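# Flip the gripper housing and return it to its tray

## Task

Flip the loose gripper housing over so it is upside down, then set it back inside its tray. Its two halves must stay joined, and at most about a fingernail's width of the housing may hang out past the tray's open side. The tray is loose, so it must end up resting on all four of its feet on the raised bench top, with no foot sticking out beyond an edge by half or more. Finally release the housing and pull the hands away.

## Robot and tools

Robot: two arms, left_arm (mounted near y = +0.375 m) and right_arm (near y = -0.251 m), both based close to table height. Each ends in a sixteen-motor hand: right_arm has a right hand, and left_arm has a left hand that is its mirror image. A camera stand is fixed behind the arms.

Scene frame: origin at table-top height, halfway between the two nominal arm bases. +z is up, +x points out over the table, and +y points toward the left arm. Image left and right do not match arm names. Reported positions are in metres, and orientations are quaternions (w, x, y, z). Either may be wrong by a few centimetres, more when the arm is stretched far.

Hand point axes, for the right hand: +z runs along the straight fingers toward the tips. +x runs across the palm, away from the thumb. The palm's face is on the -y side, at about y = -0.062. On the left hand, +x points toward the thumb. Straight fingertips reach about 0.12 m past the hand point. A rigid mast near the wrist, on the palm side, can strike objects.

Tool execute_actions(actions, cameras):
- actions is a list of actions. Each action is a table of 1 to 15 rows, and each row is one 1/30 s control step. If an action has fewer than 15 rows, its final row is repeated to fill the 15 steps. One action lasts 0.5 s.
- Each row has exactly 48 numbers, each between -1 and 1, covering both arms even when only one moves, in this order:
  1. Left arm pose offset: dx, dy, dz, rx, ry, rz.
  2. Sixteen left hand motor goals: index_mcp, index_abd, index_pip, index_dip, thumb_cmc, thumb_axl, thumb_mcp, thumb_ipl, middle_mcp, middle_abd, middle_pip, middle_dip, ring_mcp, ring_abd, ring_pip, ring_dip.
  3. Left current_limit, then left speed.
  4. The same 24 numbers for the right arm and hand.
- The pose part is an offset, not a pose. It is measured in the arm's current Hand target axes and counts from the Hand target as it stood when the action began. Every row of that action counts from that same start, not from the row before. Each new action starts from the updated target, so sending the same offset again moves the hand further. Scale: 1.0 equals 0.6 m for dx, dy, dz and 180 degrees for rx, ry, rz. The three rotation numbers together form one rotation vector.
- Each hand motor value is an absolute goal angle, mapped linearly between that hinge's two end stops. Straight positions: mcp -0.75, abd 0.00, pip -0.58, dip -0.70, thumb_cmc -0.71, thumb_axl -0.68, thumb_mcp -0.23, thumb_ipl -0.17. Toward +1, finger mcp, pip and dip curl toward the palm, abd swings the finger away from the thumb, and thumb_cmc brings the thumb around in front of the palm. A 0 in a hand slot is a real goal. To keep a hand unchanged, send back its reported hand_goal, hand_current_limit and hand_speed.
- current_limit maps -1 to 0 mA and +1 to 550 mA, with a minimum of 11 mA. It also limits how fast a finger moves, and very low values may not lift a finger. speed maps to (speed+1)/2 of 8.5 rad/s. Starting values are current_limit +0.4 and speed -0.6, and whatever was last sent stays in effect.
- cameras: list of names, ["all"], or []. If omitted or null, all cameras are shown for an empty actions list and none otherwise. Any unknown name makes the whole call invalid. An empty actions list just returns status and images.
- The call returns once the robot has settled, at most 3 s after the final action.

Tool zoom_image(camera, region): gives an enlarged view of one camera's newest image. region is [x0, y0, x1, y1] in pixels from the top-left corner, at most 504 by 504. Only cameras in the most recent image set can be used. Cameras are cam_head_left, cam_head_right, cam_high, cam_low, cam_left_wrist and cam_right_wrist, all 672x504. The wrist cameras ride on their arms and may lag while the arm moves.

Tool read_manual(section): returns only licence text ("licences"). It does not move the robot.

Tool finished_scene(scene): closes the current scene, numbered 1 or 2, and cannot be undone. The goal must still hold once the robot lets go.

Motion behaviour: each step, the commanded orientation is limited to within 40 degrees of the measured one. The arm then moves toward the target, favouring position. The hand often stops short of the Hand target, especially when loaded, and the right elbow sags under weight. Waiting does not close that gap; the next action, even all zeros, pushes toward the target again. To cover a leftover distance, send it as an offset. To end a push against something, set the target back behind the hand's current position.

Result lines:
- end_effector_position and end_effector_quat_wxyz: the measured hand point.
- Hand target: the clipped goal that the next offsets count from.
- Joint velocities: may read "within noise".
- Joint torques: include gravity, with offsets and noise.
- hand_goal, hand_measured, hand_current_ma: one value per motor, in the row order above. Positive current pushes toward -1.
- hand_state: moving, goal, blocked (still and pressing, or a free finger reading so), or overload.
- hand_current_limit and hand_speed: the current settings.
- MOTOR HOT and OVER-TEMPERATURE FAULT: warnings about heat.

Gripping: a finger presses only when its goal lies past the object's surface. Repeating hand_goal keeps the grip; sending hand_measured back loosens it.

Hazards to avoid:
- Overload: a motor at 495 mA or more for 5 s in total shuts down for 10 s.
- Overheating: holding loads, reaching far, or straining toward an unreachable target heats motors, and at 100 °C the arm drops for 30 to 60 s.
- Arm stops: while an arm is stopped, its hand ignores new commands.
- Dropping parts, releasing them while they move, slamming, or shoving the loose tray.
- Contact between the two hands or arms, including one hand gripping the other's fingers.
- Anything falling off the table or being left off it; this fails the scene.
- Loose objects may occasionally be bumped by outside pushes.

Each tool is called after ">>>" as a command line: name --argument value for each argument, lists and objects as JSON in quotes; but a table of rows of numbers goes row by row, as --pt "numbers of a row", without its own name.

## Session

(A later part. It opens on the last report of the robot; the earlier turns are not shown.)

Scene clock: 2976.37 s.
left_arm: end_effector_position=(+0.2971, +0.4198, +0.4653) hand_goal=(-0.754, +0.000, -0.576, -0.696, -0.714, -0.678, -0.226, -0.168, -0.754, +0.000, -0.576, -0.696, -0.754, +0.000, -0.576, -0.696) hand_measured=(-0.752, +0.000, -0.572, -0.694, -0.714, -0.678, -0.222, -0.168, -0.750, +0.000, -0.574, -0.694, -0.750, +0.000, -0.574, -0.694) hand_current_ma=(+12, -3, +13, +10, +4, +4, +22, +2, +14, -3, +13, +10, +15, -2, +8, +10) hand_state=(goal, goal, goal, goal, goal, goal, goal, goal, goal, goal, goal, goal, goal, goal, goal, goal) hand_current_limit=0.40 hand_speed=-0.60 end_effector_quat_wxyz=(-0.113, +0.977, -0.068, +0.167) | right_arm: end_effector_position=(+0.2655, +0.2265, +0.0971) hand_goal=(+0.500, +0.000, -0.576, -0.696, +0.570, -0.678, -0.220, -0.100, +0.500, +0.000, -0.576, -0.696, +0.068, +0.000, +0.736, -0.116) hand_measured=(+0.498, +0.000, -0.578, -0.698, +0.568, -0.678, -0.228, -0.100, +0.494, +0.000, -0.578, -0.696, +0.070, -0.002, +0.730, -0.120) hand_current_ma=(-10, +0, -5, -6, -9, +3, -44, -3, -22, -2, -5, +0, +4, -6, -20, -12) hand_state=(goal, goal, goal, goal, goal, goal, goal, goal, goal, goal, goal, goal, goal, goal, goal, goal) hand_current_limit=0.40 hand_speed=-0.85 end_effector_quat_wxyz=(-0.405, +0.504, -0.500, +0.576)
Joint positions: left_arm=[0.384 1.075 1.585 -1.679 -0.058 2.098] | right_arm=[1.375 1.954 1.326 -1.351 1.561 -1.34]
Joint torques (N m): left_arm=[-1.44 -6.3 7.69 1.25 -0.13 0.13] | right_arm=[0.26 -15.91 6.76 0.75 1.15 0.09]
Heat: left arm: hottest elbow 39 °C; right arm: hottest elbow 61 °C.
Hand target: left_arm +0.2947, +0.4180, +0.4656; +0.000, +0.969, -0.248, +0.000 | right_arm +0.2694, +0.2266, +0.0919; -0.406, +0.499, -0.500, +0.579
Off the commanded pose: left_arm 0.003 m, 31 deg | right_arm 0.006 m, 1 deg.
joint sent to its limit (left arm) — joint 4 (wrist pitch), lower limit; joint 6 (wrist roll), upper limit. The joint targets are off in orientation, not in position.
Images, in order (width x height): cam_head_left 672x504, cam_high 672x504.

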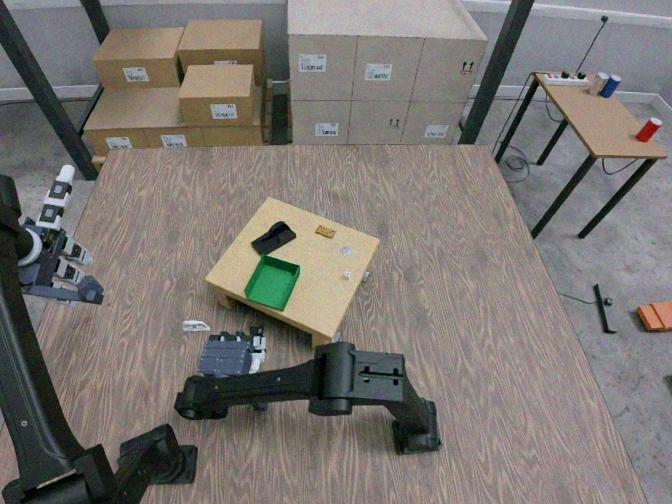

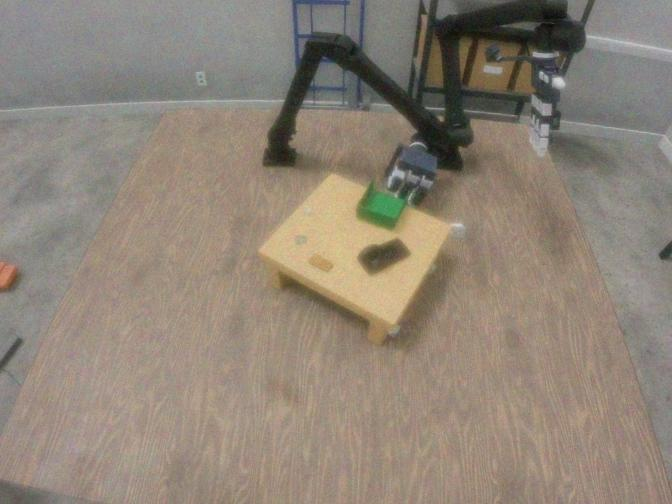

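>>> execute_actions --actions '[[[0,0,0,0,0,0,-0.754,0,-0.576,-0.696,-0.714,-0.678,-0.226,-0.168,-0.754,0,-0.576,-0.696,-0.754,0,-0.576,-0.696,0.4,-0.6,0,0,0,0,0,0,0.58,0,-0.576,-0.696,0.57,-0.678,-0.15,-0.1,0.58,0,-0.576,-0.696,0.068,0,0.736,-0.116,0.4,-0.85]]]'

>>> execute_actions --actions '[[[0,0,0,0,0,0,-0.754,0,-0.576,-0.696,-0.714,-0.678,-0.226,-0.168,-0.754,0,-0.576,-0.696,-0.754,0,-0.576,-0.696,0.4,-0.6,0,0,0,0,0,0,0.62,0,-0.576,-0.696,0.57,-0.678,-0.07,-0.1,0.62,0,-0.576,-0.696,0.068,0,0.736,-0.116,0.4,-0.85]]]'

Scene clock: 2984.53 s.
left_arm: end_effector_position=(+0.2971, +0.4198, +0.4653) hand_goal=(-0.754, +0.000, -0.576, -0.696, -0.714, -0.678, -0.226, -0.168, -0.754, +0.000, -0.576, -0.696, -0.754, +0.000, -0.576, -0.696) hand_measured=(-0.752, +0.000, -0.572, -0.694, -0.714, -0.678, -0.222, -0.168, -0.750, +0.000, -0.574, -0.694, -0.750, +0.000, -0.574, -0.694) hand_current_ma=(+12, -3, +13, +10, +4, +4, +22, +2, +14, -3, +13, +10, +15, -2, +8, +10) hand_state=(goal, goal, goal, goal, goal, goal, goal, goal, goal, goal, goal, goal, goal, goal, goal, goal) hand_current_limit=0.40 hand_speed=-0.60 end_effector_quat_wxyz=(-0.113, +0.977, -0.068, +0.167) | right_arm: end_effector_position=(+0.2658, +0.2268, +0.0976) hand_goal=(+0.580, +0.000, -0.576, -0.696, +0.570, -0.678, -0.150, -0.100, +0.580, +0.000, -0.576, -0.696, +0.068, +0.000, +0.736, -0.116) hand_measured=(+0.526, +0.000, -0.590, -0.702, +0.558, -0.678, -0.212, -0.116, +0.534, +0.008, -0.586, -0.700, +0.070, -0.002, +0.730, -0.120) hand_current_ma=(-258, +0, -61, -25, -48, +3, -368, -87, -222, +25, -42, -17, +4, -6, -20, -12) hand_state=(blocked, goal, goal, goal, goal, goal, blocked, goal, blocked, goal, goal, goal, goal, goal, goal, goal) hand_current_limit=0.40 hand_speed=-0.85 end_effector_quat_wxyz=(-0.406, +0.503, -0.500, +0.576)
Joint positions: left_arm=[0.384 1.075 1.585 -1.679 -0.058 2.098] | right_arm=[1.375 1.954 1.326 -1.351 1.564 -1.338]
Joint torques (N m): left_arm=[-1.44 -6.53 7.72 1.21 -0.12 0.14] | right_arm=[0.32 -15.91 6.9 0.68 0.96 0.03]
Heat: left arm: hottest elbow 39 °C; right arm: hottest elbow 59 °C.
Hand target: left_arm +0.2947, +0.4180, +0.4656; +0.000, +0.969, -0.248, +0.000 | right_arm +0.2694, +0.2266, +0.0919; -0.406, +0.499, -0.500, +0.579
Off the commanded pose: left_arm 0.003 m, 31 deg | right_arm 0.007 m, 1 deg.
joint sent to its limit (left arm) — joint 4 (wrist pitch), lower limit; joint 6 (wrist roll), upper limit. The joint targets are off in orientation, not in position.

Scene clock: 2985.33 s.
left_arm: end_effector_position=(+0.2971, +0.4198, +0.4653) hand_goal=(-0.754, +0.000, -0.576, -0.696, -0.714, -0.678, -0.226, -0.168, -0.754, +0.000, -0.576, -0.696, -0.754, +0.000, -0.576, -0.696) hand_measured=(-0.752, +0.000, -0.572, -0.694, -0.714, -0.678, -0.222, -0.168, -0.750, +0.000, -0.574, -0.694, -0.750, +0.000, -0.574, -0.694) hand_current_ma=(+12, -3, +13, +10, +4, +4, +22, +2, +14, -3, +13, +10, +15, -2, +8, +10) hand_state=(goal, goal, goal, goal, goal, goal, goal, goal, goal, goal, goal, goal, goal, goal, goal, goal) hand_current_limit=0.40 hand_speed=-0.60 end_effector_quat_wxyz=(-0.113, +0.977, -0.068, +0.167) | right_arm: end_effector_position=(+0.2659, +0.2271, +0.0979) hand_goal=(+0.620, +0.000, -0.576, -0.696, +0.570, -0.678, -0.070, -0.100, +0.620, +0.000, -0.576, -0.696, +0.068, +0.000, +0.736, -0.116) hand_measured=(+0.546, +0.000, -0.598, -0.706, +0.574, -0.678, -0.206, -0.116, +0.616, +0.002, -0.580, -0.700, +0.070, -0.002, +0.730, -0.120) hand_current_ma=(-368, -1, -96, -42, +18, +3, -385, -92, -17, +7, -12, -12, +4, -6, -20, -12) hand_state=(blocked, goal, blocked, goal, goal, goal, blocked, goal, goal, goal, goal, goal, goal, goal, goal, goal) hand_current_limit=0.40 hand_speed=-0.85 end_effector_quat_wxyz=(-0.408, +0.502, -0.500, +0.576)
Joint positions: left_arm=[0.384 1.075 1.585 -1.679 -0.058 2.098] | right_arm=[1.375 1.954 1.326 -1.351 1.566 -1.335]
Joint torques (N m): left_arm=[-1.14 -6.01 7.8 1.24 -0.13 0.14] | right_arm=[0.32 -15.56 6.72 0.77 0.88 0.06]
Heat: left arm: hottest elbow 39 °C; right arm: hottest elbow 59 °C.
Hand target: left_arm +0.2947, +0.4180, +0.4656; +0.000, +0.969, -0.248, +0.000 | right_arm +0.2694, +0.2266, +0.0919; -0.406, +0.499, -0.500, +0.579
Off the commanded pose: left_arm 0.003 m, 31 deg | right_arm 0.007 m, 1 deg.
joint sent to its limit (left arm) — joint 4 (wrist pitch), lower limit; joint 6 (wrist roll), upper limit. The joint targets are off in orientation, not in position.

>>> execute_actions --actions '[[[0,0,0,0,0,0,-0.754,0,-0.576,-0.696,-0.714,-0.678,-0.226,-0.168,-0.754,0,-0.576,-0.696,-0.754,0,-0.576,-0.696,0.4,-0.6,0,0,0,0,0,0,0.6,0,-0.576,-0.696,0.57,-0.678,-0.1,-0.1,0.42,0,-0.576,-0.696,0.068,0,0.736,-0.116,0.4,-0.85]]]' --cameras '["cam_high", "cam_head_left", "cam_low"]'

>>> zoom_image --camera "cam_high" --region '[370, 140, 450, 220]'

>>> zoom_image --camera "cam_head_left" --region '[180, 300, 300, 420]'

Scene clock: 2998.10 s.
left_arm: end_effector_position=(+0.2971, +0.4198, +0.4653) hand_goal=(-0.754, +0.000, -0.576, -0.696, -0.714, -0.678, -0.226, -0.168, -0.754, +0.000, -0.576, -0.696, -0.754, +0.000, -0.576, -0.696) hand_measured=(-0.752, +0.000, -0.572, -0.694, -0.714, -0.678, -0.222, -0.168, -0.750, +0.000, -0.574, -0.694, -0.750, +0.000, -0.574, -0.694) hand_current_ma=(+12, -3, +13, +10, +4, +4, +22, +2, +14, -3, +13, +10, +15, -2, +8, +10) hand_state=(goal, goal, goal, goal, goal, goal, goal, goal, goal, goal, goal, goal, goal, goal, goal, goal) hand_current_limit=0.40 hand_speed=-0.60 end_effector_quat_wxyz=(-0.113, +0.977, -0.068, +0.167) | right_arm: end_effector_position=(+0.2661, +0.2272, +0.0981) hand_goal=(+0.600, +0.000, -0.576, -0.696, +0.570, -0.678, -0.100, -0.100, +0.420, +0.000, -0.576, -0.696, +0.068, +0.000, +0.736, -0.116) hand_measured=(+0.546, -0.002, -0.602, -0.708, +0.588, -0.678, -0.196, -0.116, +0.428, +0.002, -0.572, -0.694, +0.070, -0.002, +0.730, -0.120) hand_current_ma=(-265, -7, -111, -50, +77, +3, -385, -96, +31, +7, +15, +11, +4, -6, -20, -12) hand_state=(blocked, goal, blocked, goal, goal, goal, blocked, goal, goal, goal, goal, goal, goal, goal, goal, goal) hand_current_limit=0.40 hand_speed=-0.85 end_effector_quat_wxyz=(-0.408, +0.502, -0.499, +0.576)
Joint positions: left_arm=[0.384 1.075 1.585 -1.679 -0.058 2.098] | right_arm=[1.375 1.954 1.326 -1.351 1.568 -1.335]
Joint torques (N m): left_arm=[-1.03 -6.3 7.71 1.18 -0.12 0.11] | right_arm=[0.15 -15.38 6.87 0.87 0.81 0]
Heat: left arm: hottest elbow 39 °C; right arm: hottest elbow 58 °C.
Hand target: left_arm +0.2947, +0.4180, +0.4656; +0.000, +0.969, -0.248, +0.000 | right_arm +0.2694, +0.2266, +0.0919; -0.406, +0.499, -0.500, +0.579
Off the commanded pose: left_arm 0.003 m, 31 deg | right_arm 0.007 m, 1 deg.
joint read past its limit (right arm) — joint 5 (wrist yaw), upper limit.
joint sent to its limit (left arm) — joint 4 (wrist pitch), lower limit; joint 6 (wrist roll), upper limit. The joint targets are off in orientation, not in position.
Images, in order (width x height): cam_head_left 672x504, cam_high 672x504, cam_low 672x504.

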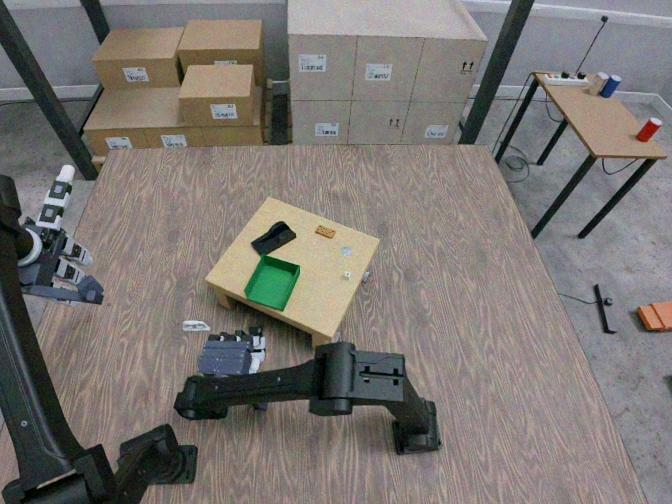

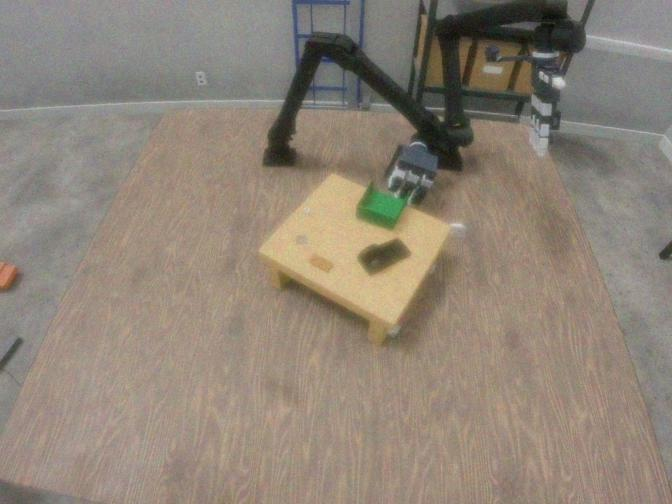

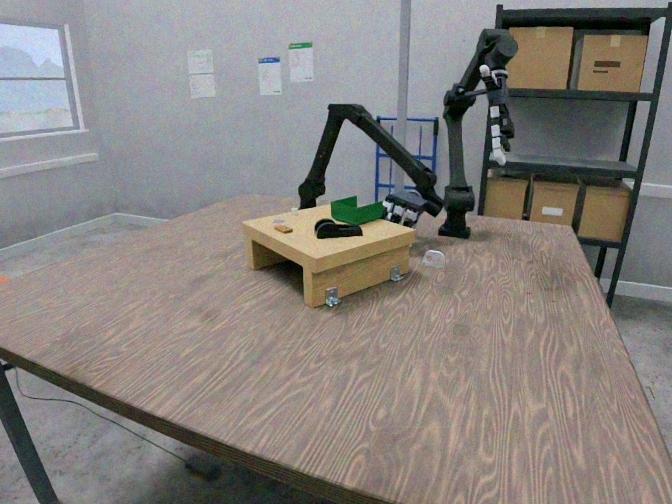

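Scaled by 6.300 from the camera's 672x504 image, which has a finer 960x720 frame.

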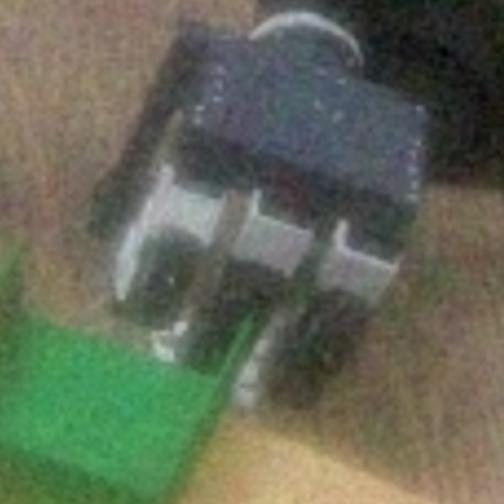

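Scaled by 4.200 from the camera's 672x504 image, which has a finer 960x720 frame.

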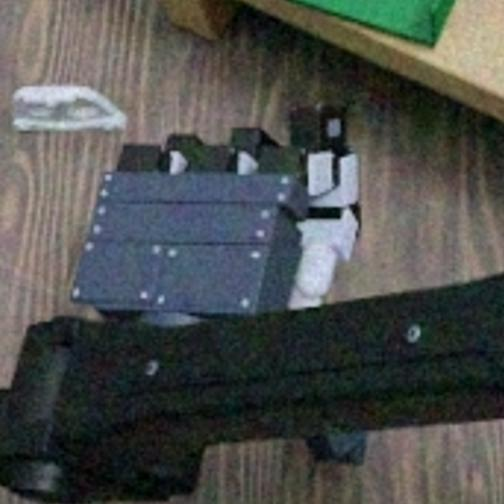

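>>> execute_actions --actions '[[[0,0,0,0,0,0,-0.754,0,-0.576,-0.696,-0.714,-0.678,-0.226,-0.168,-0.754,0,-0.576,-0.696,-0.754,0,-0.576,-0.696,0.4,-0.6,0,0,0,0,0,0,0.42,0,-0.576,-0.696,0.57,-0.678,-0.3,-0.1,0.42,0,-0.576,-0.696,0.068,0,0.736,-0.116,0.4,-0.75]],[[0,0,0,0,0,0,-0.754,0,-0.576,-0.696,-0.714,-0.678,-0.226,-0.168,-0.754,0,-0.576,-0.696,-0.754,0,-0.576,-0.696,0.4,-0.6,0.026,0.02,0.0043,0,0,0,0.42,0,-0.576,-0.696,0.57,-0.678,-0.3,-0.1,0.42,0,-0.576,-0.696,0.068,0,0.736,-0.116,0.4,-0.75]]]' --cameras '["cam_high"]'

>>> zoom_image --camera "cam_high" --region '[370, 140, 450, 220]'

Scene clock: 3014.77 s.
left_arm: end_effector_position=(+0.2971, +0.4198, +0.4653) hand_goal=(-0.754, +0.000, -0.576, -0.696, -0.714, -0.678, -0.226, -0.168, -0.754, +0.000, -0.576, -0.696, -0.754, +0.000, -0.576, -0.696) hand_measured=(-0.752, +0.000, -0.572, -0.694, -0.714, -0.678, -0.222, -0.168, -0.750, +0.000, -0.574, -0.694, -0.750, +0.000, -0.574, -0.694) hand_current_ma=(+12, -3, +13, +10, +4, +4, +22, +2, +14, -3, +13, +10, +15, -2, +8, +10) hand_state=(goal, goal, goal, goal, goal, goal, goal, goal, goal, goal, goal, goal, goal, goal, goal, goal) hand_current_limit=0.40 hand_speed=-0.60 end_effector_quat_wxyz=(-0.113, +0.977, -0.068, +0.167) | right_arm: end_effector_position=(+0.2662, +0.2198, +0.0921) hand_goal=(+0.420, +0.000, -0.576, -0.696, +0.570, -0.678, -0.300, -0.100, +0.420, +0.000, -0.576, -0.696, +0.068, +0.000, +0.736, -0.116) hand_measured=(+0.424, -0.002, -0.578, -0.698, +0.572, -0.678, -0.304, -0.102, +0.426, +0.002, -0.572, -0.694, +0.070, -0.002, +0.730, -0.120) hand_current_ma=(+20, -5, -8, -10, +8, +3, -24, -9, +24, +6, +13, +11, +6, -6, -20, -12) hand_state=(goal, goal, goal, goal, goal, goal, goal, goal, goal, goal, goal, goal, goal, goal, goal, goal) hand_current_limit=0.40 hand_speed=-0.75 end_effector_quat_wxyz=(-0.417, +0.494, -0.506, +0.571)
Joint positions: left_arm=[0.384 1.075 1.585 -1.679 -0.058 2.098] | right_arm=[1.373 1.948 1.291 -1.338 1.572 -1.289]
Joint torques (N m): left_arm=[-0.62 -6.24 7.75 1.26 -0.14 0.13] | right_arm=[0.5 -15.27 4.85 0.32 0.68 -0.04]
Heat: left arm: hottest elbow 39 °C; right arm: hottest elbow 56 °C.
Hand target: left_arm +0.2947, +0.4180, +0.4656; +0.000, +0.969, -0.248, +0.000 | right_arm +0.2689, +0.2089, +0.0828; -0.406, +0.499, -0.500, +0.579
Off the commanded pose: left_arm 0.003 m, 31 deg | right_arm 0.014 m, 2 deg.
joint read past its limit (right arm) — joint 5 (wrist yaw), upper limit.
joint sent to its limit (left arm) — joint 4 (wrist pitch), lower limit; joint 6 (wrist roll), upper limit. The joint targets are off in orientation, not in position.
joint sent to its limit (right arm) — joint 5 (wrist yaw), upper limit. The joint targets still meet the commanded pose.
Images, in order (width x height): cam_high 672x504.

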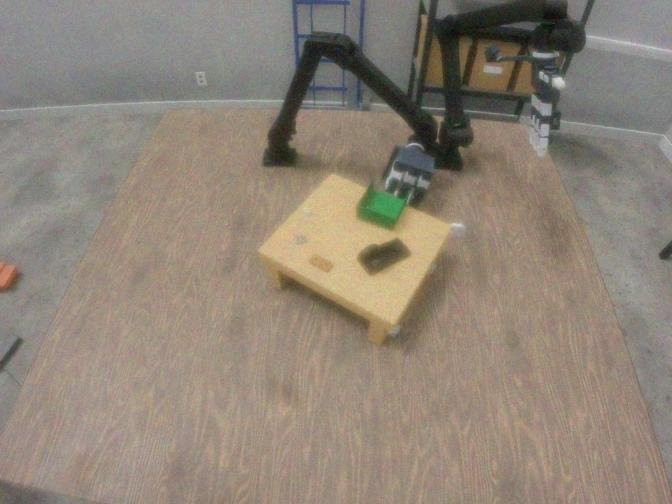

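Scaled by 6.300 from the camera's 672x504 image, which has a finer 960x720 frame.

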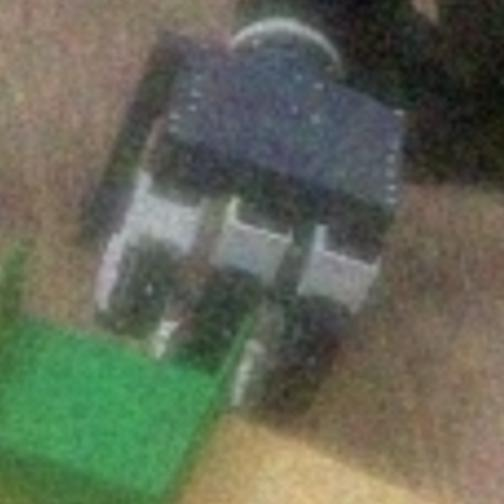

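>>> execute_actions --actions '[[[0,0,0,0,0,0,-0.754,0,-0.576,-0.696,-0.714,-0.678,-0.226,-0.168,-0.754,0,-0.576,-0.696,-0.754,0,-0.576,-0.696,0.4,-0.6,0.0194,0.0034,0.0035,0.0029,-0.0164,0,0.42,0,-0.576,-0.696,0.57,-0.678,-0.3,-0.1,0.42,0,-0.576,-0.696,0.068,0,0.736,-0.116,0.4,-0.75]]]' --cameras '["cam_high"]'

>>> zoom_image --camera "cam_high" --region '[370, 140, 450, 220]'

Scene clock: 3025.23 s.
left_arm: end_effector_position=(+0.2971, +0.4198, +0.4653) hand_goal=(-0.754, +0.000, -0.576, -0.696, -0.714, -0.678, -0.226, -0.168, -0.754, +0.000, -0.576, -0.696, -0.754, +0.000, -0.576, -0.696) hand_measured=(-0.752, +0.000, -0.572, -0.694, -0.714, -0.678, -0.222, -0.168, -0.750, +0.000, -0.574, -0.694, -0.750, +0.000, -0.574, -0.694) hand_current_ma=(+12, -3, +13, +10, +4, +4, +22, +2, +14, -3, +13, +10, +15, -2, +8, +10) hand_state=(goal, goal, goal, goal, goal, goal, goal, goal, goal, goal, goal, goal, goal, goal, goal, goal) hand_current_limit=0.40 hand_speed=-0.60 end_effector_quat_wxyz=(-0.113, +0.977, -0.068, +0.167) | right_arm: end_effector_position=(+0.2655, +0.2121, +0.0926) hand_goal=(+0.420, +0.000, -0.576, -0.696, +0.570, -0.678, -0.300, -0.100, +0.420, +0.000, -0.576, -0.696, +0.068, +0.000, +0.736, -0.116) hand_measured=(+0.424, -0.002, -0.578, -0.698, +0.540, -0.678, -0.308, -0.102, +0.426, +0.002, -0.572, -0.694, +0.070, -0.002, +0.730, -0.120) hand_current_ma=(+20, -5, -8, -10, -136, +3, -42, -9, +24, +6, +13, +11, +6, -6, -20, -12) hand_state=(goal, goal, goal, goal, blocked, goal, goal, goal, goal, goal, goal, goal, goal, goal, goal, goal) hand_current_limit=0.40 hand_speed=-0.75 end_effector_quat_wxyz=(-0.424, +0.487, -0.512, +0.567)
Joint positions: left_arm=[0.384 1.075 1.585 -1.679 -0.058 2.098] | right_arm=[1.372 1.93 1.261 -1.338 1.572 -1.254]
Joint torques (N m): left_arm=[-1.44 -6.42 7.75 1.22 -0.11 0.12] | right_arm=[-0.15 -15.09 4.6 0.06 0.69 -0.15]
Heat: left arm: hottest elbow 39 °C; right arm: hottest elbow 55 °C.
Hand target: left_arm +0.2947, +0.4180, +0.4656; +0.000, +0.969, -0.248, +0.000 | right_arm +0.2688, +0.1971, +0.0828; -0.421, +0.512, -0.487, +0.568
Off the commanded pose: left_arm 0.003 m, 31 deg | right_arm 0.018 m, 4 deg.
joint read past its limit (right arm) — joint 5 (wrist yaw), upper limit.
joint sent to its limit (left arm) — joint 4 (wrist pitch), lower limit; joint 6 (wrist roll), upper limit. The joint targets are off in orientation, not in position.
joint sent to its limit (right arm) — joint 5 (wrist yaw), upper limit. The joint targets are off in orientation, not in position.
Images, in order (width x height): cam_high 672x504.

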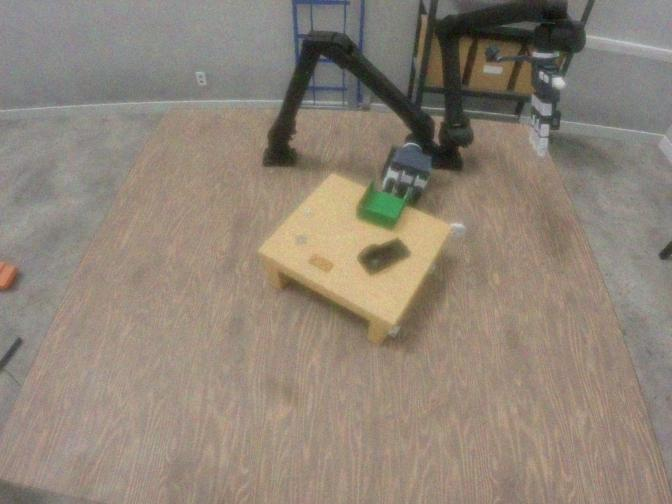

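Scaled by 6.300 from the camera's 672x504 image, which has a finer 960x720 frame.

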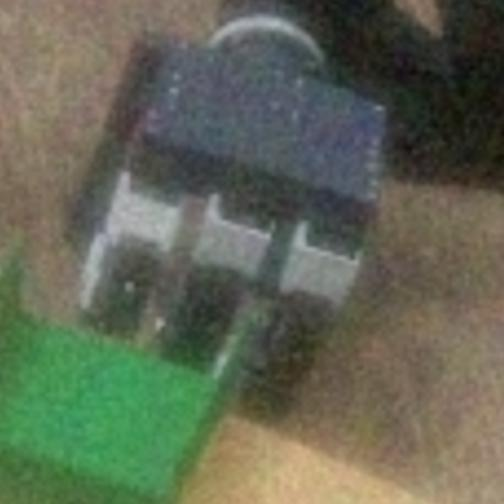

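>>> execute_actions --actions '[[[0,0,0,0,0,0,-0.754,0,-0.576,-0.696,-0.714,-0.678,-0.226,-0.168,-0.754,0,-0.576,-0.696,-0.754,0,-0.576,-0.696,0.4,-0.6,0.0035,-0.0197,0,0,0,0,0.42,0,-0.576,-0.696,0.57,-0.678,-0.3,-0.1,0.42,0,-0.576,-0.696,0.068,0,0.736,-0.116,0.4,-0.75]],[[0,0,0,0,0,0,-0.754,0,-0.576,-0.696,-0.714,-0.678,-0.226,-0.168,-0.754,0,-0.576,-0.696,-0.754,0,-0.576,-0.696,0.4,-0.6,0,0,0,0,0,0,0.5,0,-0.576,-0.696,0.57,-0.678,-0.22,-0.1,0.5,0,-0.576,-0.696,0.068,0,0.736,-0.116,0.4,-0.85]],[[0,0,0,0,0,0,-0.754,0,-0.576,-0.696,-0.714,-0.678,-0.226,-0.168,-0.754,0,-0.576,-0.696,-0.754,0,-0.576,-0.696,0.4,-0.6,0,0,0,0,0,0,0.56,0,-0.576,-0.696,0.57,-0.678,-0.16,-0.1,0.56,0,-0.576,-0.696,0.068,0,0.736,-0.116,0.4,-0.85]]]'

Scene clock: 3036.53 s.
left_arm: end_effector_position=(+0.2971, +0.4198, +0.4653) hand_goal=(-0.754, +0.000, -0.576, -0.696, -0.714, -0.678, -0.226, -0.168, -0.754, +0.000, -0.576, -0.696, -0.754, +0.000, -0.576, -0.696) hand_measured=(-0.752, +0.000, -0.572, -0.694, -0.714, -0.678, -0.222, -0.168, -0.750, +0.000, -0.574, -0.694, -0.750, +0.000, -0.574, -0.694) hand_current_ma=(+12, -3, +13, +10, +4, +4, +22, +2, +14, -3, +13, +10, +15, -2, +8, +10) hand_state=(goal, goal, goal, goal, goal, goal, goal, goal, goal, goal, goal, goal, goal, goal, goal, goal) hand_current_limit=0.40 hand_speed=-0.60 end_effector_quat_wxyz=(-0.113, +0.977, -0.068, +0.167) | right_arm: end_effector_position=(+0.2654, +0.2108, +0.0937) hand_goal=(+0.560, +0.000, -0.576, -0.696, +0.570, -0.678, -0.160, -0.100, +0.560, +0.000, -0.576, -0.696, +0.068, +0.000, +0.736, -0.116) hand_measured=(+0.514, -0.002, -0.588, -0.700, +0.542, -0.678, -0.268, -0.116, +0.558, +0.002, -0.572, -0.694, +0.070, -0.002, +0.730, -0.120) hand_current_ma=(-216, -5, -47, -18, -127, +3, -385, -94, -10, +6, +11, +11, +6, -6, -20, -12) hand_state=(blocked, goal, goal, goal, blocked, goal, blocked, goal, goal, goal, goal, goal, goal, goal, goal, goal) hand_current_limit=0.40 hand_speed=-0.85 end_effector_quat_wxyz=(-0.423, +0.488, -0.511, +0.567)
Joint positions: left_arm=[0.384 1.075 1.585 -1.679 -0.058 2.098] | right_arm=[1.372 1.926 1.259 -1.342 1.572 -1.254]
Joint torques (N m): left_arm=[-1.14 -6.36 7.69 1.18 -0.13 0.13] | right_arm=[0.38 -16.5 5.22 -0.7 0.71 -0.17]
Heat: left arm: hottest elbow 39 °C; right arm: hottest elbow 54 °C.
Hand target: left_arm +0.2947, +0.4180, +0.4656; +0.000, +0.969, -0.248, +0.000 | right_arm +0.2690, +0.1969, +0.0948; -0.421, +0.512, -0.487, +0.569
Off the commanded pose: left_arm 0.003 m, 31 deg | right_arm 0.014 m, 4 deg.
joint read past its limit (right arm) — joint 5 (wrist yaw), upper limit.
joint sent to its limit (left arm) — joint 4 (wrist pitch), lower limit; joint 6 (wrist roll), upper limit. The joint targets are off in orientation, not in position.
joint sent to its limit (right arm) — joint 5 (wrist yaw), upper limit. The joint targets are off in orientation, not in position.

>>> execute_actions --actions '[]' --cameras '["cam_high", "cam_head_left", "cam_head_right"]'

>>> zoom_image --camera "cam_high" --region '[380, 150, 440, 210]'

>>> zoom_image --camera "cam_head_right" --region '[180, 300, 300, 420]'

Scene clock: 3041.73 s.
left_arm: end_effector_position=(+0.2971, +0.4198, +0.4653) hand_goal=(-0.754, +0.000, -0.576, -0.696, -0.714, -0.678, -0.226, -0.168, -0.754, +0.000, -0.576, -0.696, -0.754, +0.000, -0.576, -0.696) hand_measured=(-0.752, +0.000, -0.572, -0.694, -0.714, -0.678, -0.222, -0.168, -0.750, +0.000, -0.574, -0.694, -0.750, +0.000, -0.574, -0.694) hand_current_ma=(+12, -3, +13, +10, +4, +4, +22, +2, +14, -3, +13, +10, +15, -2, +8, +10) hand_state=(goal, goal, goal, goal, goal, goal, goal, goal, goal, goal, goal, goal, goal, goal, goal, goal) hand_current_limit=0.40 hand_speed=-0.60 end_effector_quat_wxyz=(-0.113, +0.977, -0.068, +0.167) | right_arm: end_effector_position=(+0.2654, +0.2108, +0.0937) hand_goal=(+0.560, +0.000, -0.576, -0.696, +0.570, -0.678, -0.160, -0.100, +0.560, +0.000, -0.576, -0.696, +0.068, +0.000, +0.736, -0.116) hand_measured=(+0.514, -0.002, -0.588, -0.700, +0.542, -0.678, -0.268, -0.116, +0.558, +0.002, -0.572, -0.694, +0.070, -0.002, +0.730, -0.120) hand_current_ma=(-216, -5, -47, -18, -127, +3, -385, -94, -10, +6, +11, +11, +6, -6, -20, -12) hand_state=(blocked, goal, goal, goal, blocked, goal, blocked, goal, goal, goal, goal, goal, goal, goal, goal, goal) hand_current_limit=0.40 hand_speed=-0.85 end_effector_quat_wxyz=(-0.423, +0.488, -0.511, +0.567)
Joint positions: left_arm=[0.384 1.075 1.585 -1.679 -0.058 2.098] | right_arm=[1.372 1.926 1.259 -1.342 1.572 -1.254]
Joint velocities: within noise
Joint torques (N m): left_arm=[-1.32 -6.01 7.71 1.07 -0.12 0.14] | right_arm=[-0.09 -16.79 5.29 -0.83 0.7 -0.21]
Heat: left arm: hottest elbow 39 °C; right arm: hottest elbow 53 °C.
Hand target: left_arm +0.2947, +0.4180, +0.4656; +0.000, +0.969, -0.248, +0.000 | right_arm +0.2690, +0.1969, +0.0948; -0.421, +0.512, -0.487, +0.569
Off the commanded pose: left_arm 0.003 m, 31 deg | right_arm 0.014 m, 4 deg.
joint read past its limit (right arm) — joint 5 (wrist yaw), upper limit.
Images, in order (width x height): cam_head_left 672x504, cam_head_right 672x504, cam_high 672x504.

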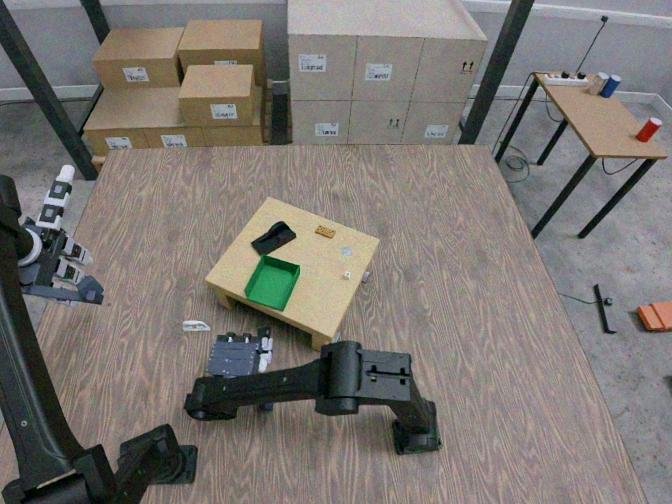

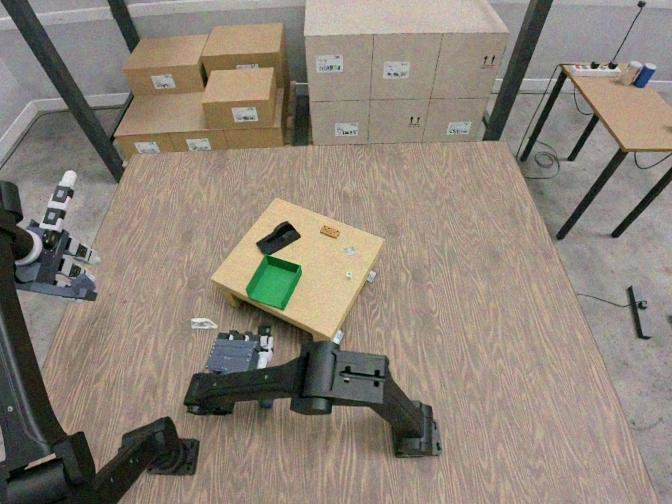

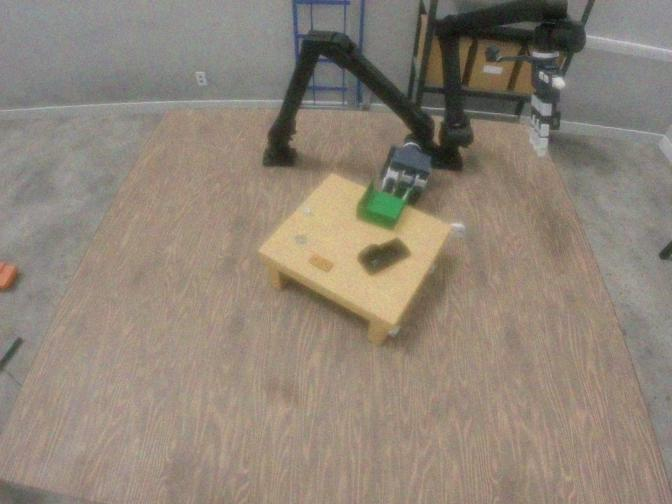

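Scaled by 8.400 from the camera's 672x504 image, which has a finer 960x720 frame.

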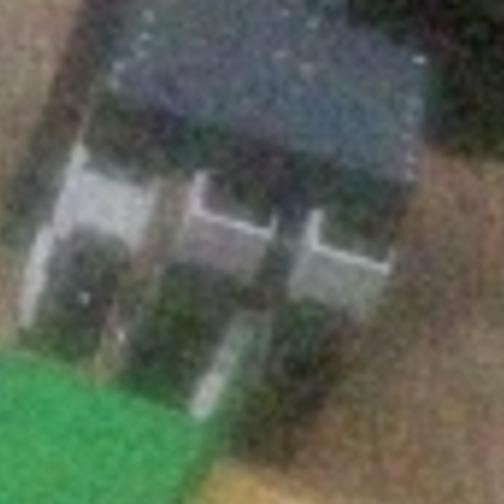

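Scaled by 4.200 from the camera's 672x504 image, which has a finer 960x720 frame.

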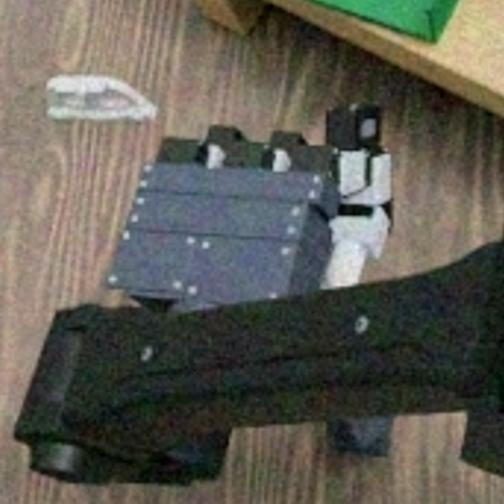

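>>> execute_actions --actions '[[[0,0,0,0,0,0,-0.754,0,-0.576,-0.696,-0.714,-0.678,-0.226,-0.168,-0.754,0,-0.576,-0.696,-0.754,0,-0.576,-0.696,0.4,-0.6,0.0073,-0.041,0,0,0,0,0.6,0,-0.576,-0.696,0.57,-0.678,-0.16,-0.1,0.5,0,-0.576,-0.696,0.068,0,0.736,-0.116,0.4,-0.85]],[[0,0,0,0,0,0,-0.754,0,-0.576,-0.696,-0.714,-0.678,-0.226,-0.168,-0.754,0,-0.576,-0.696,-0.754,0,-0.576,-0.696,0.4,-0.6,0.0073,-0.041,0,0,0,0,0.6,0,-0.576,-0.696,0.57,-0.678,-0.16,-0.1,0.5,0,-0.576,-0.696,0.068,0,0.736,-0.116,0.4,-0.85]],[[0,0,0,0,0,0,-0.754,0,-0.576,-0.696,-0.714,-0.678,-0.226,-0.168,-0.754,0,-0.576,-0.696,-0.754,0,-0.576,-0.696,0.4,-0.6,0.0073,-0.041,0,0,0,0,0.6,0,-0.576,-0.696,0.57,-0.678,-0.16,-0.1,0.5,0,-0.576,-0.696,0.068,0,0.736,-0.116,0.4,-0.85]]]' --cameras '["cam_high", "cam_head_left", "cam_head_right", "cam_low"]'

>>> zoom_image --camera "cam_high" --region '[380, 130, 440, 210]'

>>> zoom_image --camera "cam_head_right" --region '[180, 300, 300, 420]'

>>> zoom_image --camera "cam_low" --region '[370, 160, 450, 240]'

Scene clock: 3057.03 s.
left_arm: end_effector_position=(+0.2971, +0.4198, +0.4653) hand_goal=(-0.754, +0.000, -0.576, -0.696, -0.714, -0.678, -0.226, -0.168, -0.754, +0.000, -0.576, -0.696, -0.754, +0.000, -0.576, -0.696) hand_measured=(-0.752, +0.000, -0.572, -0.694, -0.714, -0.678, -0.222, -0.168, -0.750, +0.000, -0.574, -0.694, -0.750, +0.000, -0.574, -0.694) hand_current_ma=(+12, -3, +13, +10, +4, +4, +22, +2, +14, -3, +13, +10, +15, -2, +8, +10) hand_state=(goal, goal, goal, goal, goal, goal, goal, goal, goal, goal, goal, goal, goal, goal, goal, goal) hand_current_limit=0.40 hand_speed=-0.60 end_effector_quat_wxyz=(-0.113, +0.977, -0.068, +0.167) | right_arm: end_effector_position=(+0.2643, +0.1892, +0.1475) hand_goal=(+0.600, +0.000, -0.576, -0.696, +0.570, -0.678, -0.160, -0.100, +0.500, +0.000, -0.576, -0.696, +0.068, +0.000, +0.736, -0.116) hand_measured=(+0.518, -0.002, -0.604, -0.708, +0.570, -0.678, -0.252, -0.116, +0.504, +0.002, -0.574, -0.694, +0.070, -0.002, +0.730, -0.120) hand_current_ma=(-385, -9, -125, -52, +3, +3, -385, -95, +20, +6, +11, +11, +6, -6, -20, -12) hand_state=(blocked, goal, blocked, goal, goal, goal, blocked, goal, goal, goal, goal, goal, goal, goal, goal, goal) hand_current_limit=0.40 hand_speed=-0.85 end_effector_quat_wxyz=(-0.402, +0.504, -0.496, +0.582)
Joint positions: left_arm=[0.384 1.075 1.585 -1.679 -0.058 2.098] | right_arm=[1.366 1.813 1.256 -1.455 1.572 -1.318]
Joint torques (N m): left_arm=[-1.32 -6.24 7.69 1.16 -0.12 0.11] | right_arm=[0.79 -17.08 10.82 -0.81 0.72 -0.24]
Heat: left arm: hottest elbow 39 °C; right arm: hottest elbow 53 °C.
Hand target: left_arm +0.2947, +0.4180, +0.4656; +0.000, +0.969, -0.248, +0.000 | right_arm +0.2687, +0.1968, +0.1699; -0.421, +0.512, -0.487, +0.568
Off the commanded pose: left_arm 0.003 m, 31 deg | right_arm 0.024 m, 3 deg.
joint read past its limit (right arm) — joint 5 (wrist yaw), upper limit.
joint sent to its limit (left arm) — joint 4 (wrist pitch), lower limit; joint 6 (wrist roll), upper limit. The joint targets are off in orientation, not in position.
joint sent to its limit (right arm) — joint 5 (wrist yaw), upper limit. The joint targets are off in orientation, not in position.
Images, in order (width x height): cam_head_left 672x504, cam_head_right 672x504, cam_high 672x504, cam_low 672x504.

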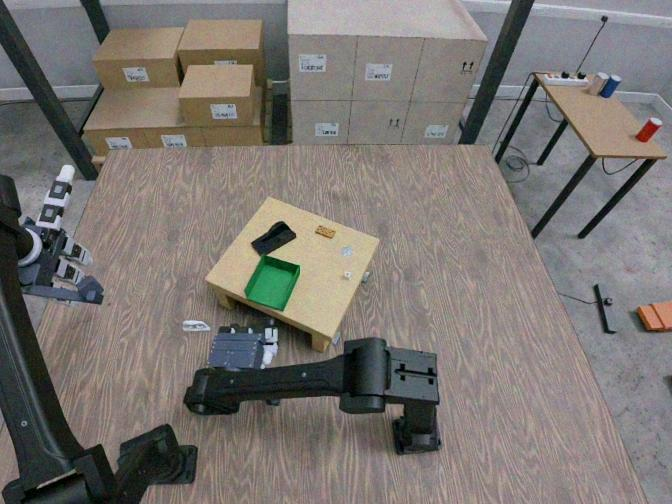

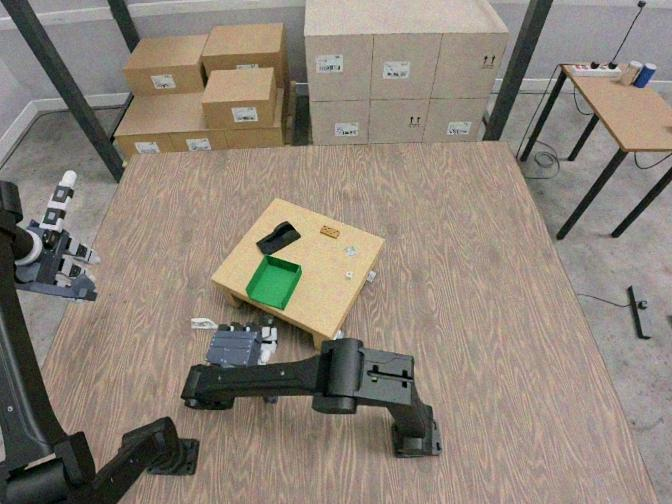

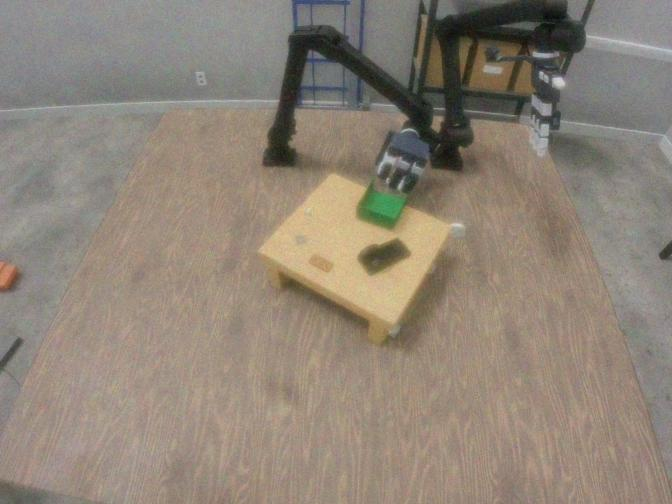

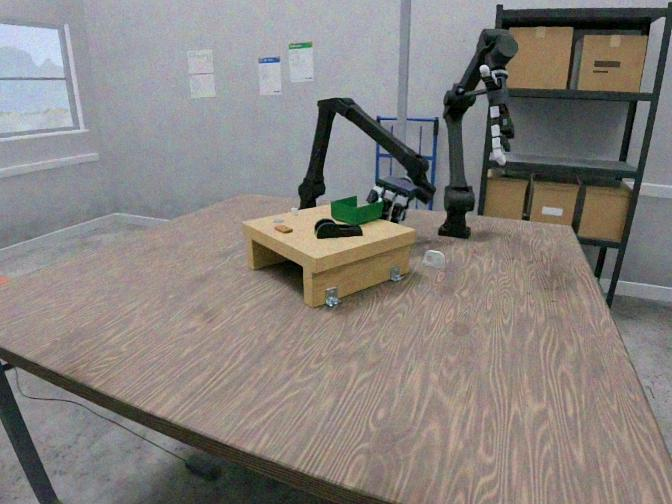

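Scaled by 6.300 from the camera's 672x504 image, which has a finer 960x720 frame.

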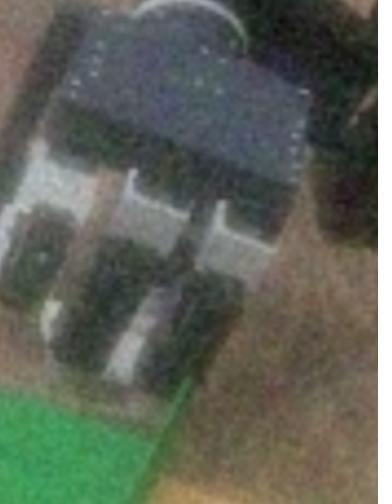

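Scaled by 4.200 from the camera's 672x504 image, which has a finer 960x720 frame.

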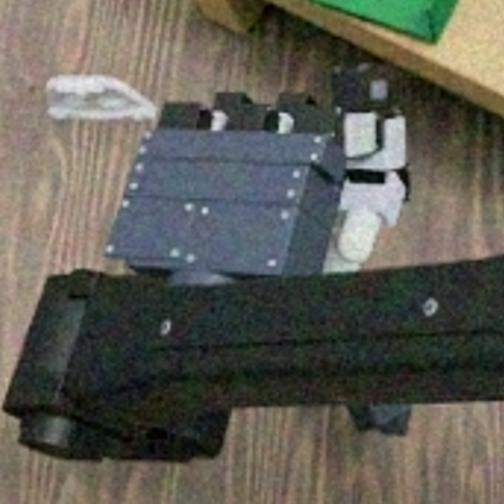

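Scaled by 6.300 from the camera's 672x504 image, which has a finer 960x720 frame.

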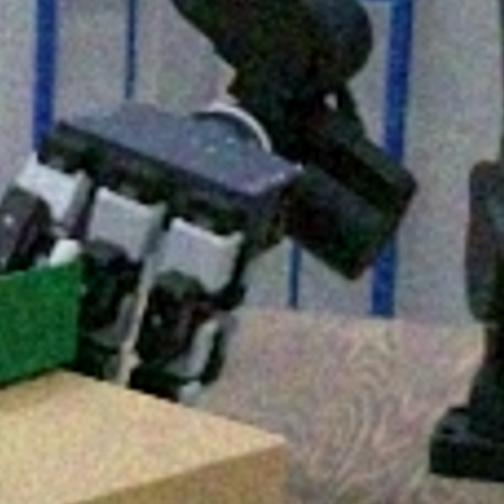

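>>> execute_actions --actions '[[[0,0,0,0,0,0,-0.754,0,-0.576,-0.696,-0.714,-0.678,-0.226,-0.168,-0.754,0,-0.576,-0.696,-0.754,0,-0.576,-0.696,0.4,-0.6,0.0145,-0.082,0,0,0,0,0.6,0,-0.576,-0.696,0.57,-0.678,-0.16,-0.1,0.5,0,-0.576,-0.696,0.068,0,0.736,-0.116,0.4,-0.85]],[[0,0,0,0,0,0,-0.754,0,-0.576,-0.696,-0.714,-0.678,-0.226,-0.168,-0.754,0,-0.576,-0.696,-0.754,0,-0.576,-0.696,0.4,-0.6,0.0145,-0.082,0,0,0,0,0.6,0,-0.576,-0.696,0.57,-0.678,-0.16,-0.1,0.5,0,-0.576,-0.696,0.068,0,0.736,-0.116,0.4,-0.85]],[[0,0,0,0,0,0,-0.754,0,-0.576,-0.696,-0.714,-0.678,-0.226,-0.168,-0.754,0,-0.576,-0.696,-0.754,0,-0.576,-0.696,0.4,-0.6,0.0145,-0.082,0,0,0,0,0.6,0,-0.576,-0.696,0.57,-0.678,-0.16,-0.1,0.5,0,-0.576,-0.696,0.068,0,0.736,-0.116,0.4,-0.85]]]' --cameras '["cam_high", "cam_head_left", "cam_low"]'

>>> zoom_image --camera "cam_high" --region '[370, 90, 450, 190]'

>>> zoom_image --camera "cam_low" --region '[350, 120, 450, 220]'

Scene clock: 3071.53 s.
left_arm: end_effector_position=(+0.2971, +0.4198, +0.4653) hand_goal=(-0.754, +0.000, -0.576, -0.696, -0.714, -0.678, -0.226, -0.168, -0.754, +0.000, -0.576, -0.696, -0.754, +0.000, -0.576, -0.696) hand_measured=(-0.752, +0.000, -0.572, -0.694, -0.714, -0.678, -0.222, -0.168, -0.750, +0.000, -0.574, -0.694, -0.750, +0.000, -0.574, -0.694) hand_current_ma=(+12, -3, +13, +10, +4, +4, +22, +2, +14, -3, +13, +10, +15, -2, +8, +10) hand_state=(goal, goal, goal, goal, goal, goal, goal, goal, goal, goal, goal, goal, goal, goal, goal, goal) hand_current_limit=0.40 hand_speed=-0.60 end_effector_quat_wxyz=(-0.113, +0.977, -0.068, +0.167) | right_arm: end_effector_position=(+0.2650, +0.1935, +0.2973) hand_goal=(+0.600, +0.000, -0.576, -0.696, +0.570, -0.678, -0.160, -0.100, +0.500, +0.000, -0.576, -0.696, +0.068, +0.000, +0.736, -0.116) hand_measured=(+0.518, -0.004, -0.604, -0.708, +0.570, -0.678, -0.252, -0.116, +0.504, +0.002, -0.574, -0.694, +0.070, -0.002, +0.730, -0.120) hand_current_ma=(-385, -11, -125, -52, +3, +3, -385, -95, +20, +6, +11, +11, +6, -6, -20, -12) hand_state=(blocked, goal, blocked, goal, goal, goal, blocked, goal, goal, goal, goal, goal, goal, goal, goal, goal) hand_current_limit=0.40 hand_speed=-0.85 end_effector_quat_wxyz=(-0.402, +0.503, -0.497, +0.581)
Joint positions: left_arm=[0.384 1.075 1.585 -1.679 -0.058 2.098] | right_arm=[1.366 1.647 1.467 -1.648 1.571 -1.499]
Joint torques (N m): left_arm=[-1.32 -6.59 7.68 1.18 -0.13 0.14] | right_arm=[0.91 -14.62 12.96 -0.4 0.82 -0.21]
Heat: left arm: hottest elbow 39 °C; right arm: hottest elbow 54 °C.
Hand target: left_arm +0.2947, +0.4180, +0.4656; +0.000, +0.969, -0.248, +0.000 | right_arm +0.2684, +0.1965, +0.3197; -0.421, +0.512, -0.487, +0.569
Off the commanded pose: left_arm 0.003 m, 31 deg | right_arm 0.023 m, 3 deg.
joint read past its limit (right arm) — joint 5 (wrist yaw), upper limit.
joint sent to its limit (left arm) — joint 4 (wrist pitch), lower limit; joint 6 (wrist roll), upper limit. The joint targets are off in orientation, not in position.
joint sent to its limit (right arm) — joint 5 (wrist yaw), upper limit. The joint targets are off in orientation, not in position.
Images, in order (width x height): cam_head_left 672x504, cam_high 672x504, cam_low 672x504.

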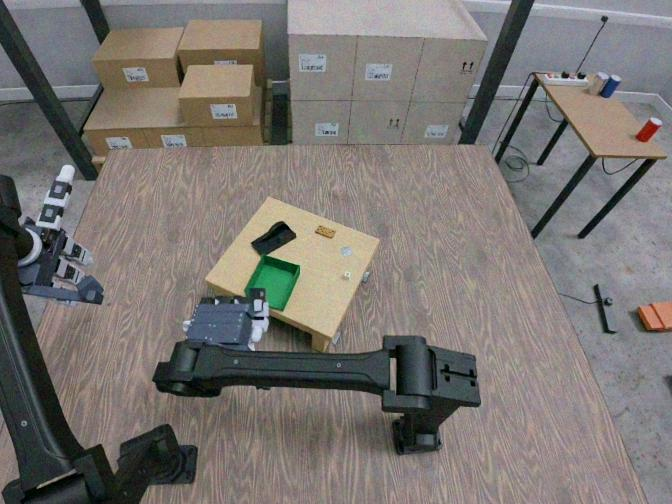

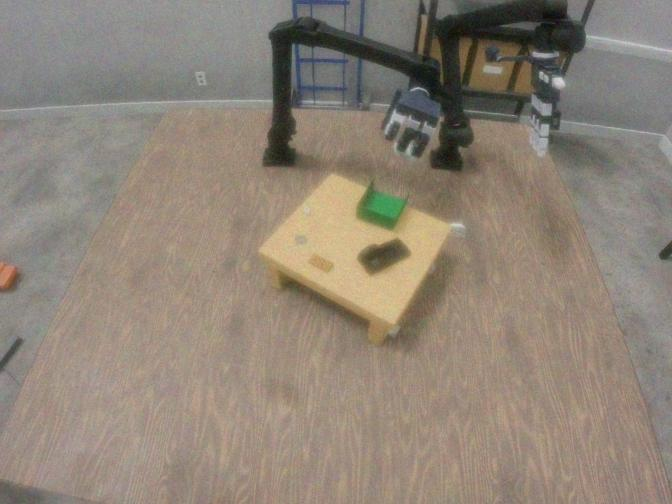

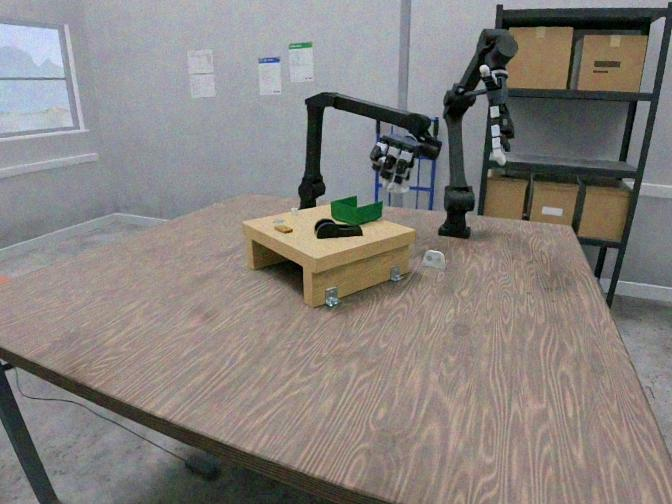

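Scaled by 5.040 from the camera's 672x504 image, which has a finer 960x720 frame.

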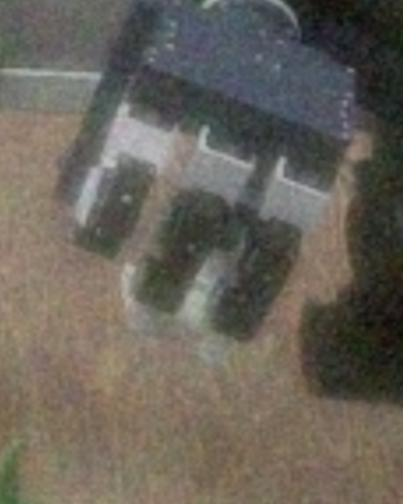

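Scaled by 5.040 from the camera's 672x504 image, which has a finer 960x720 frame.

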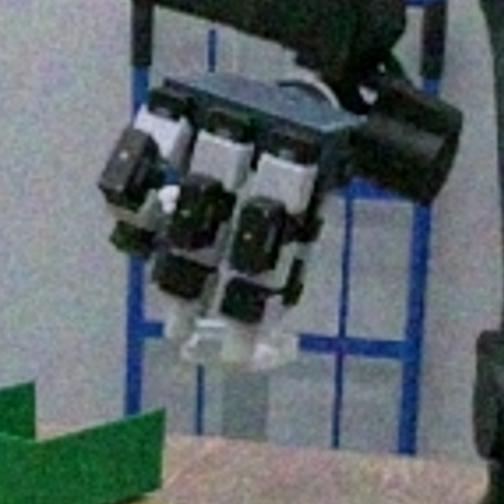

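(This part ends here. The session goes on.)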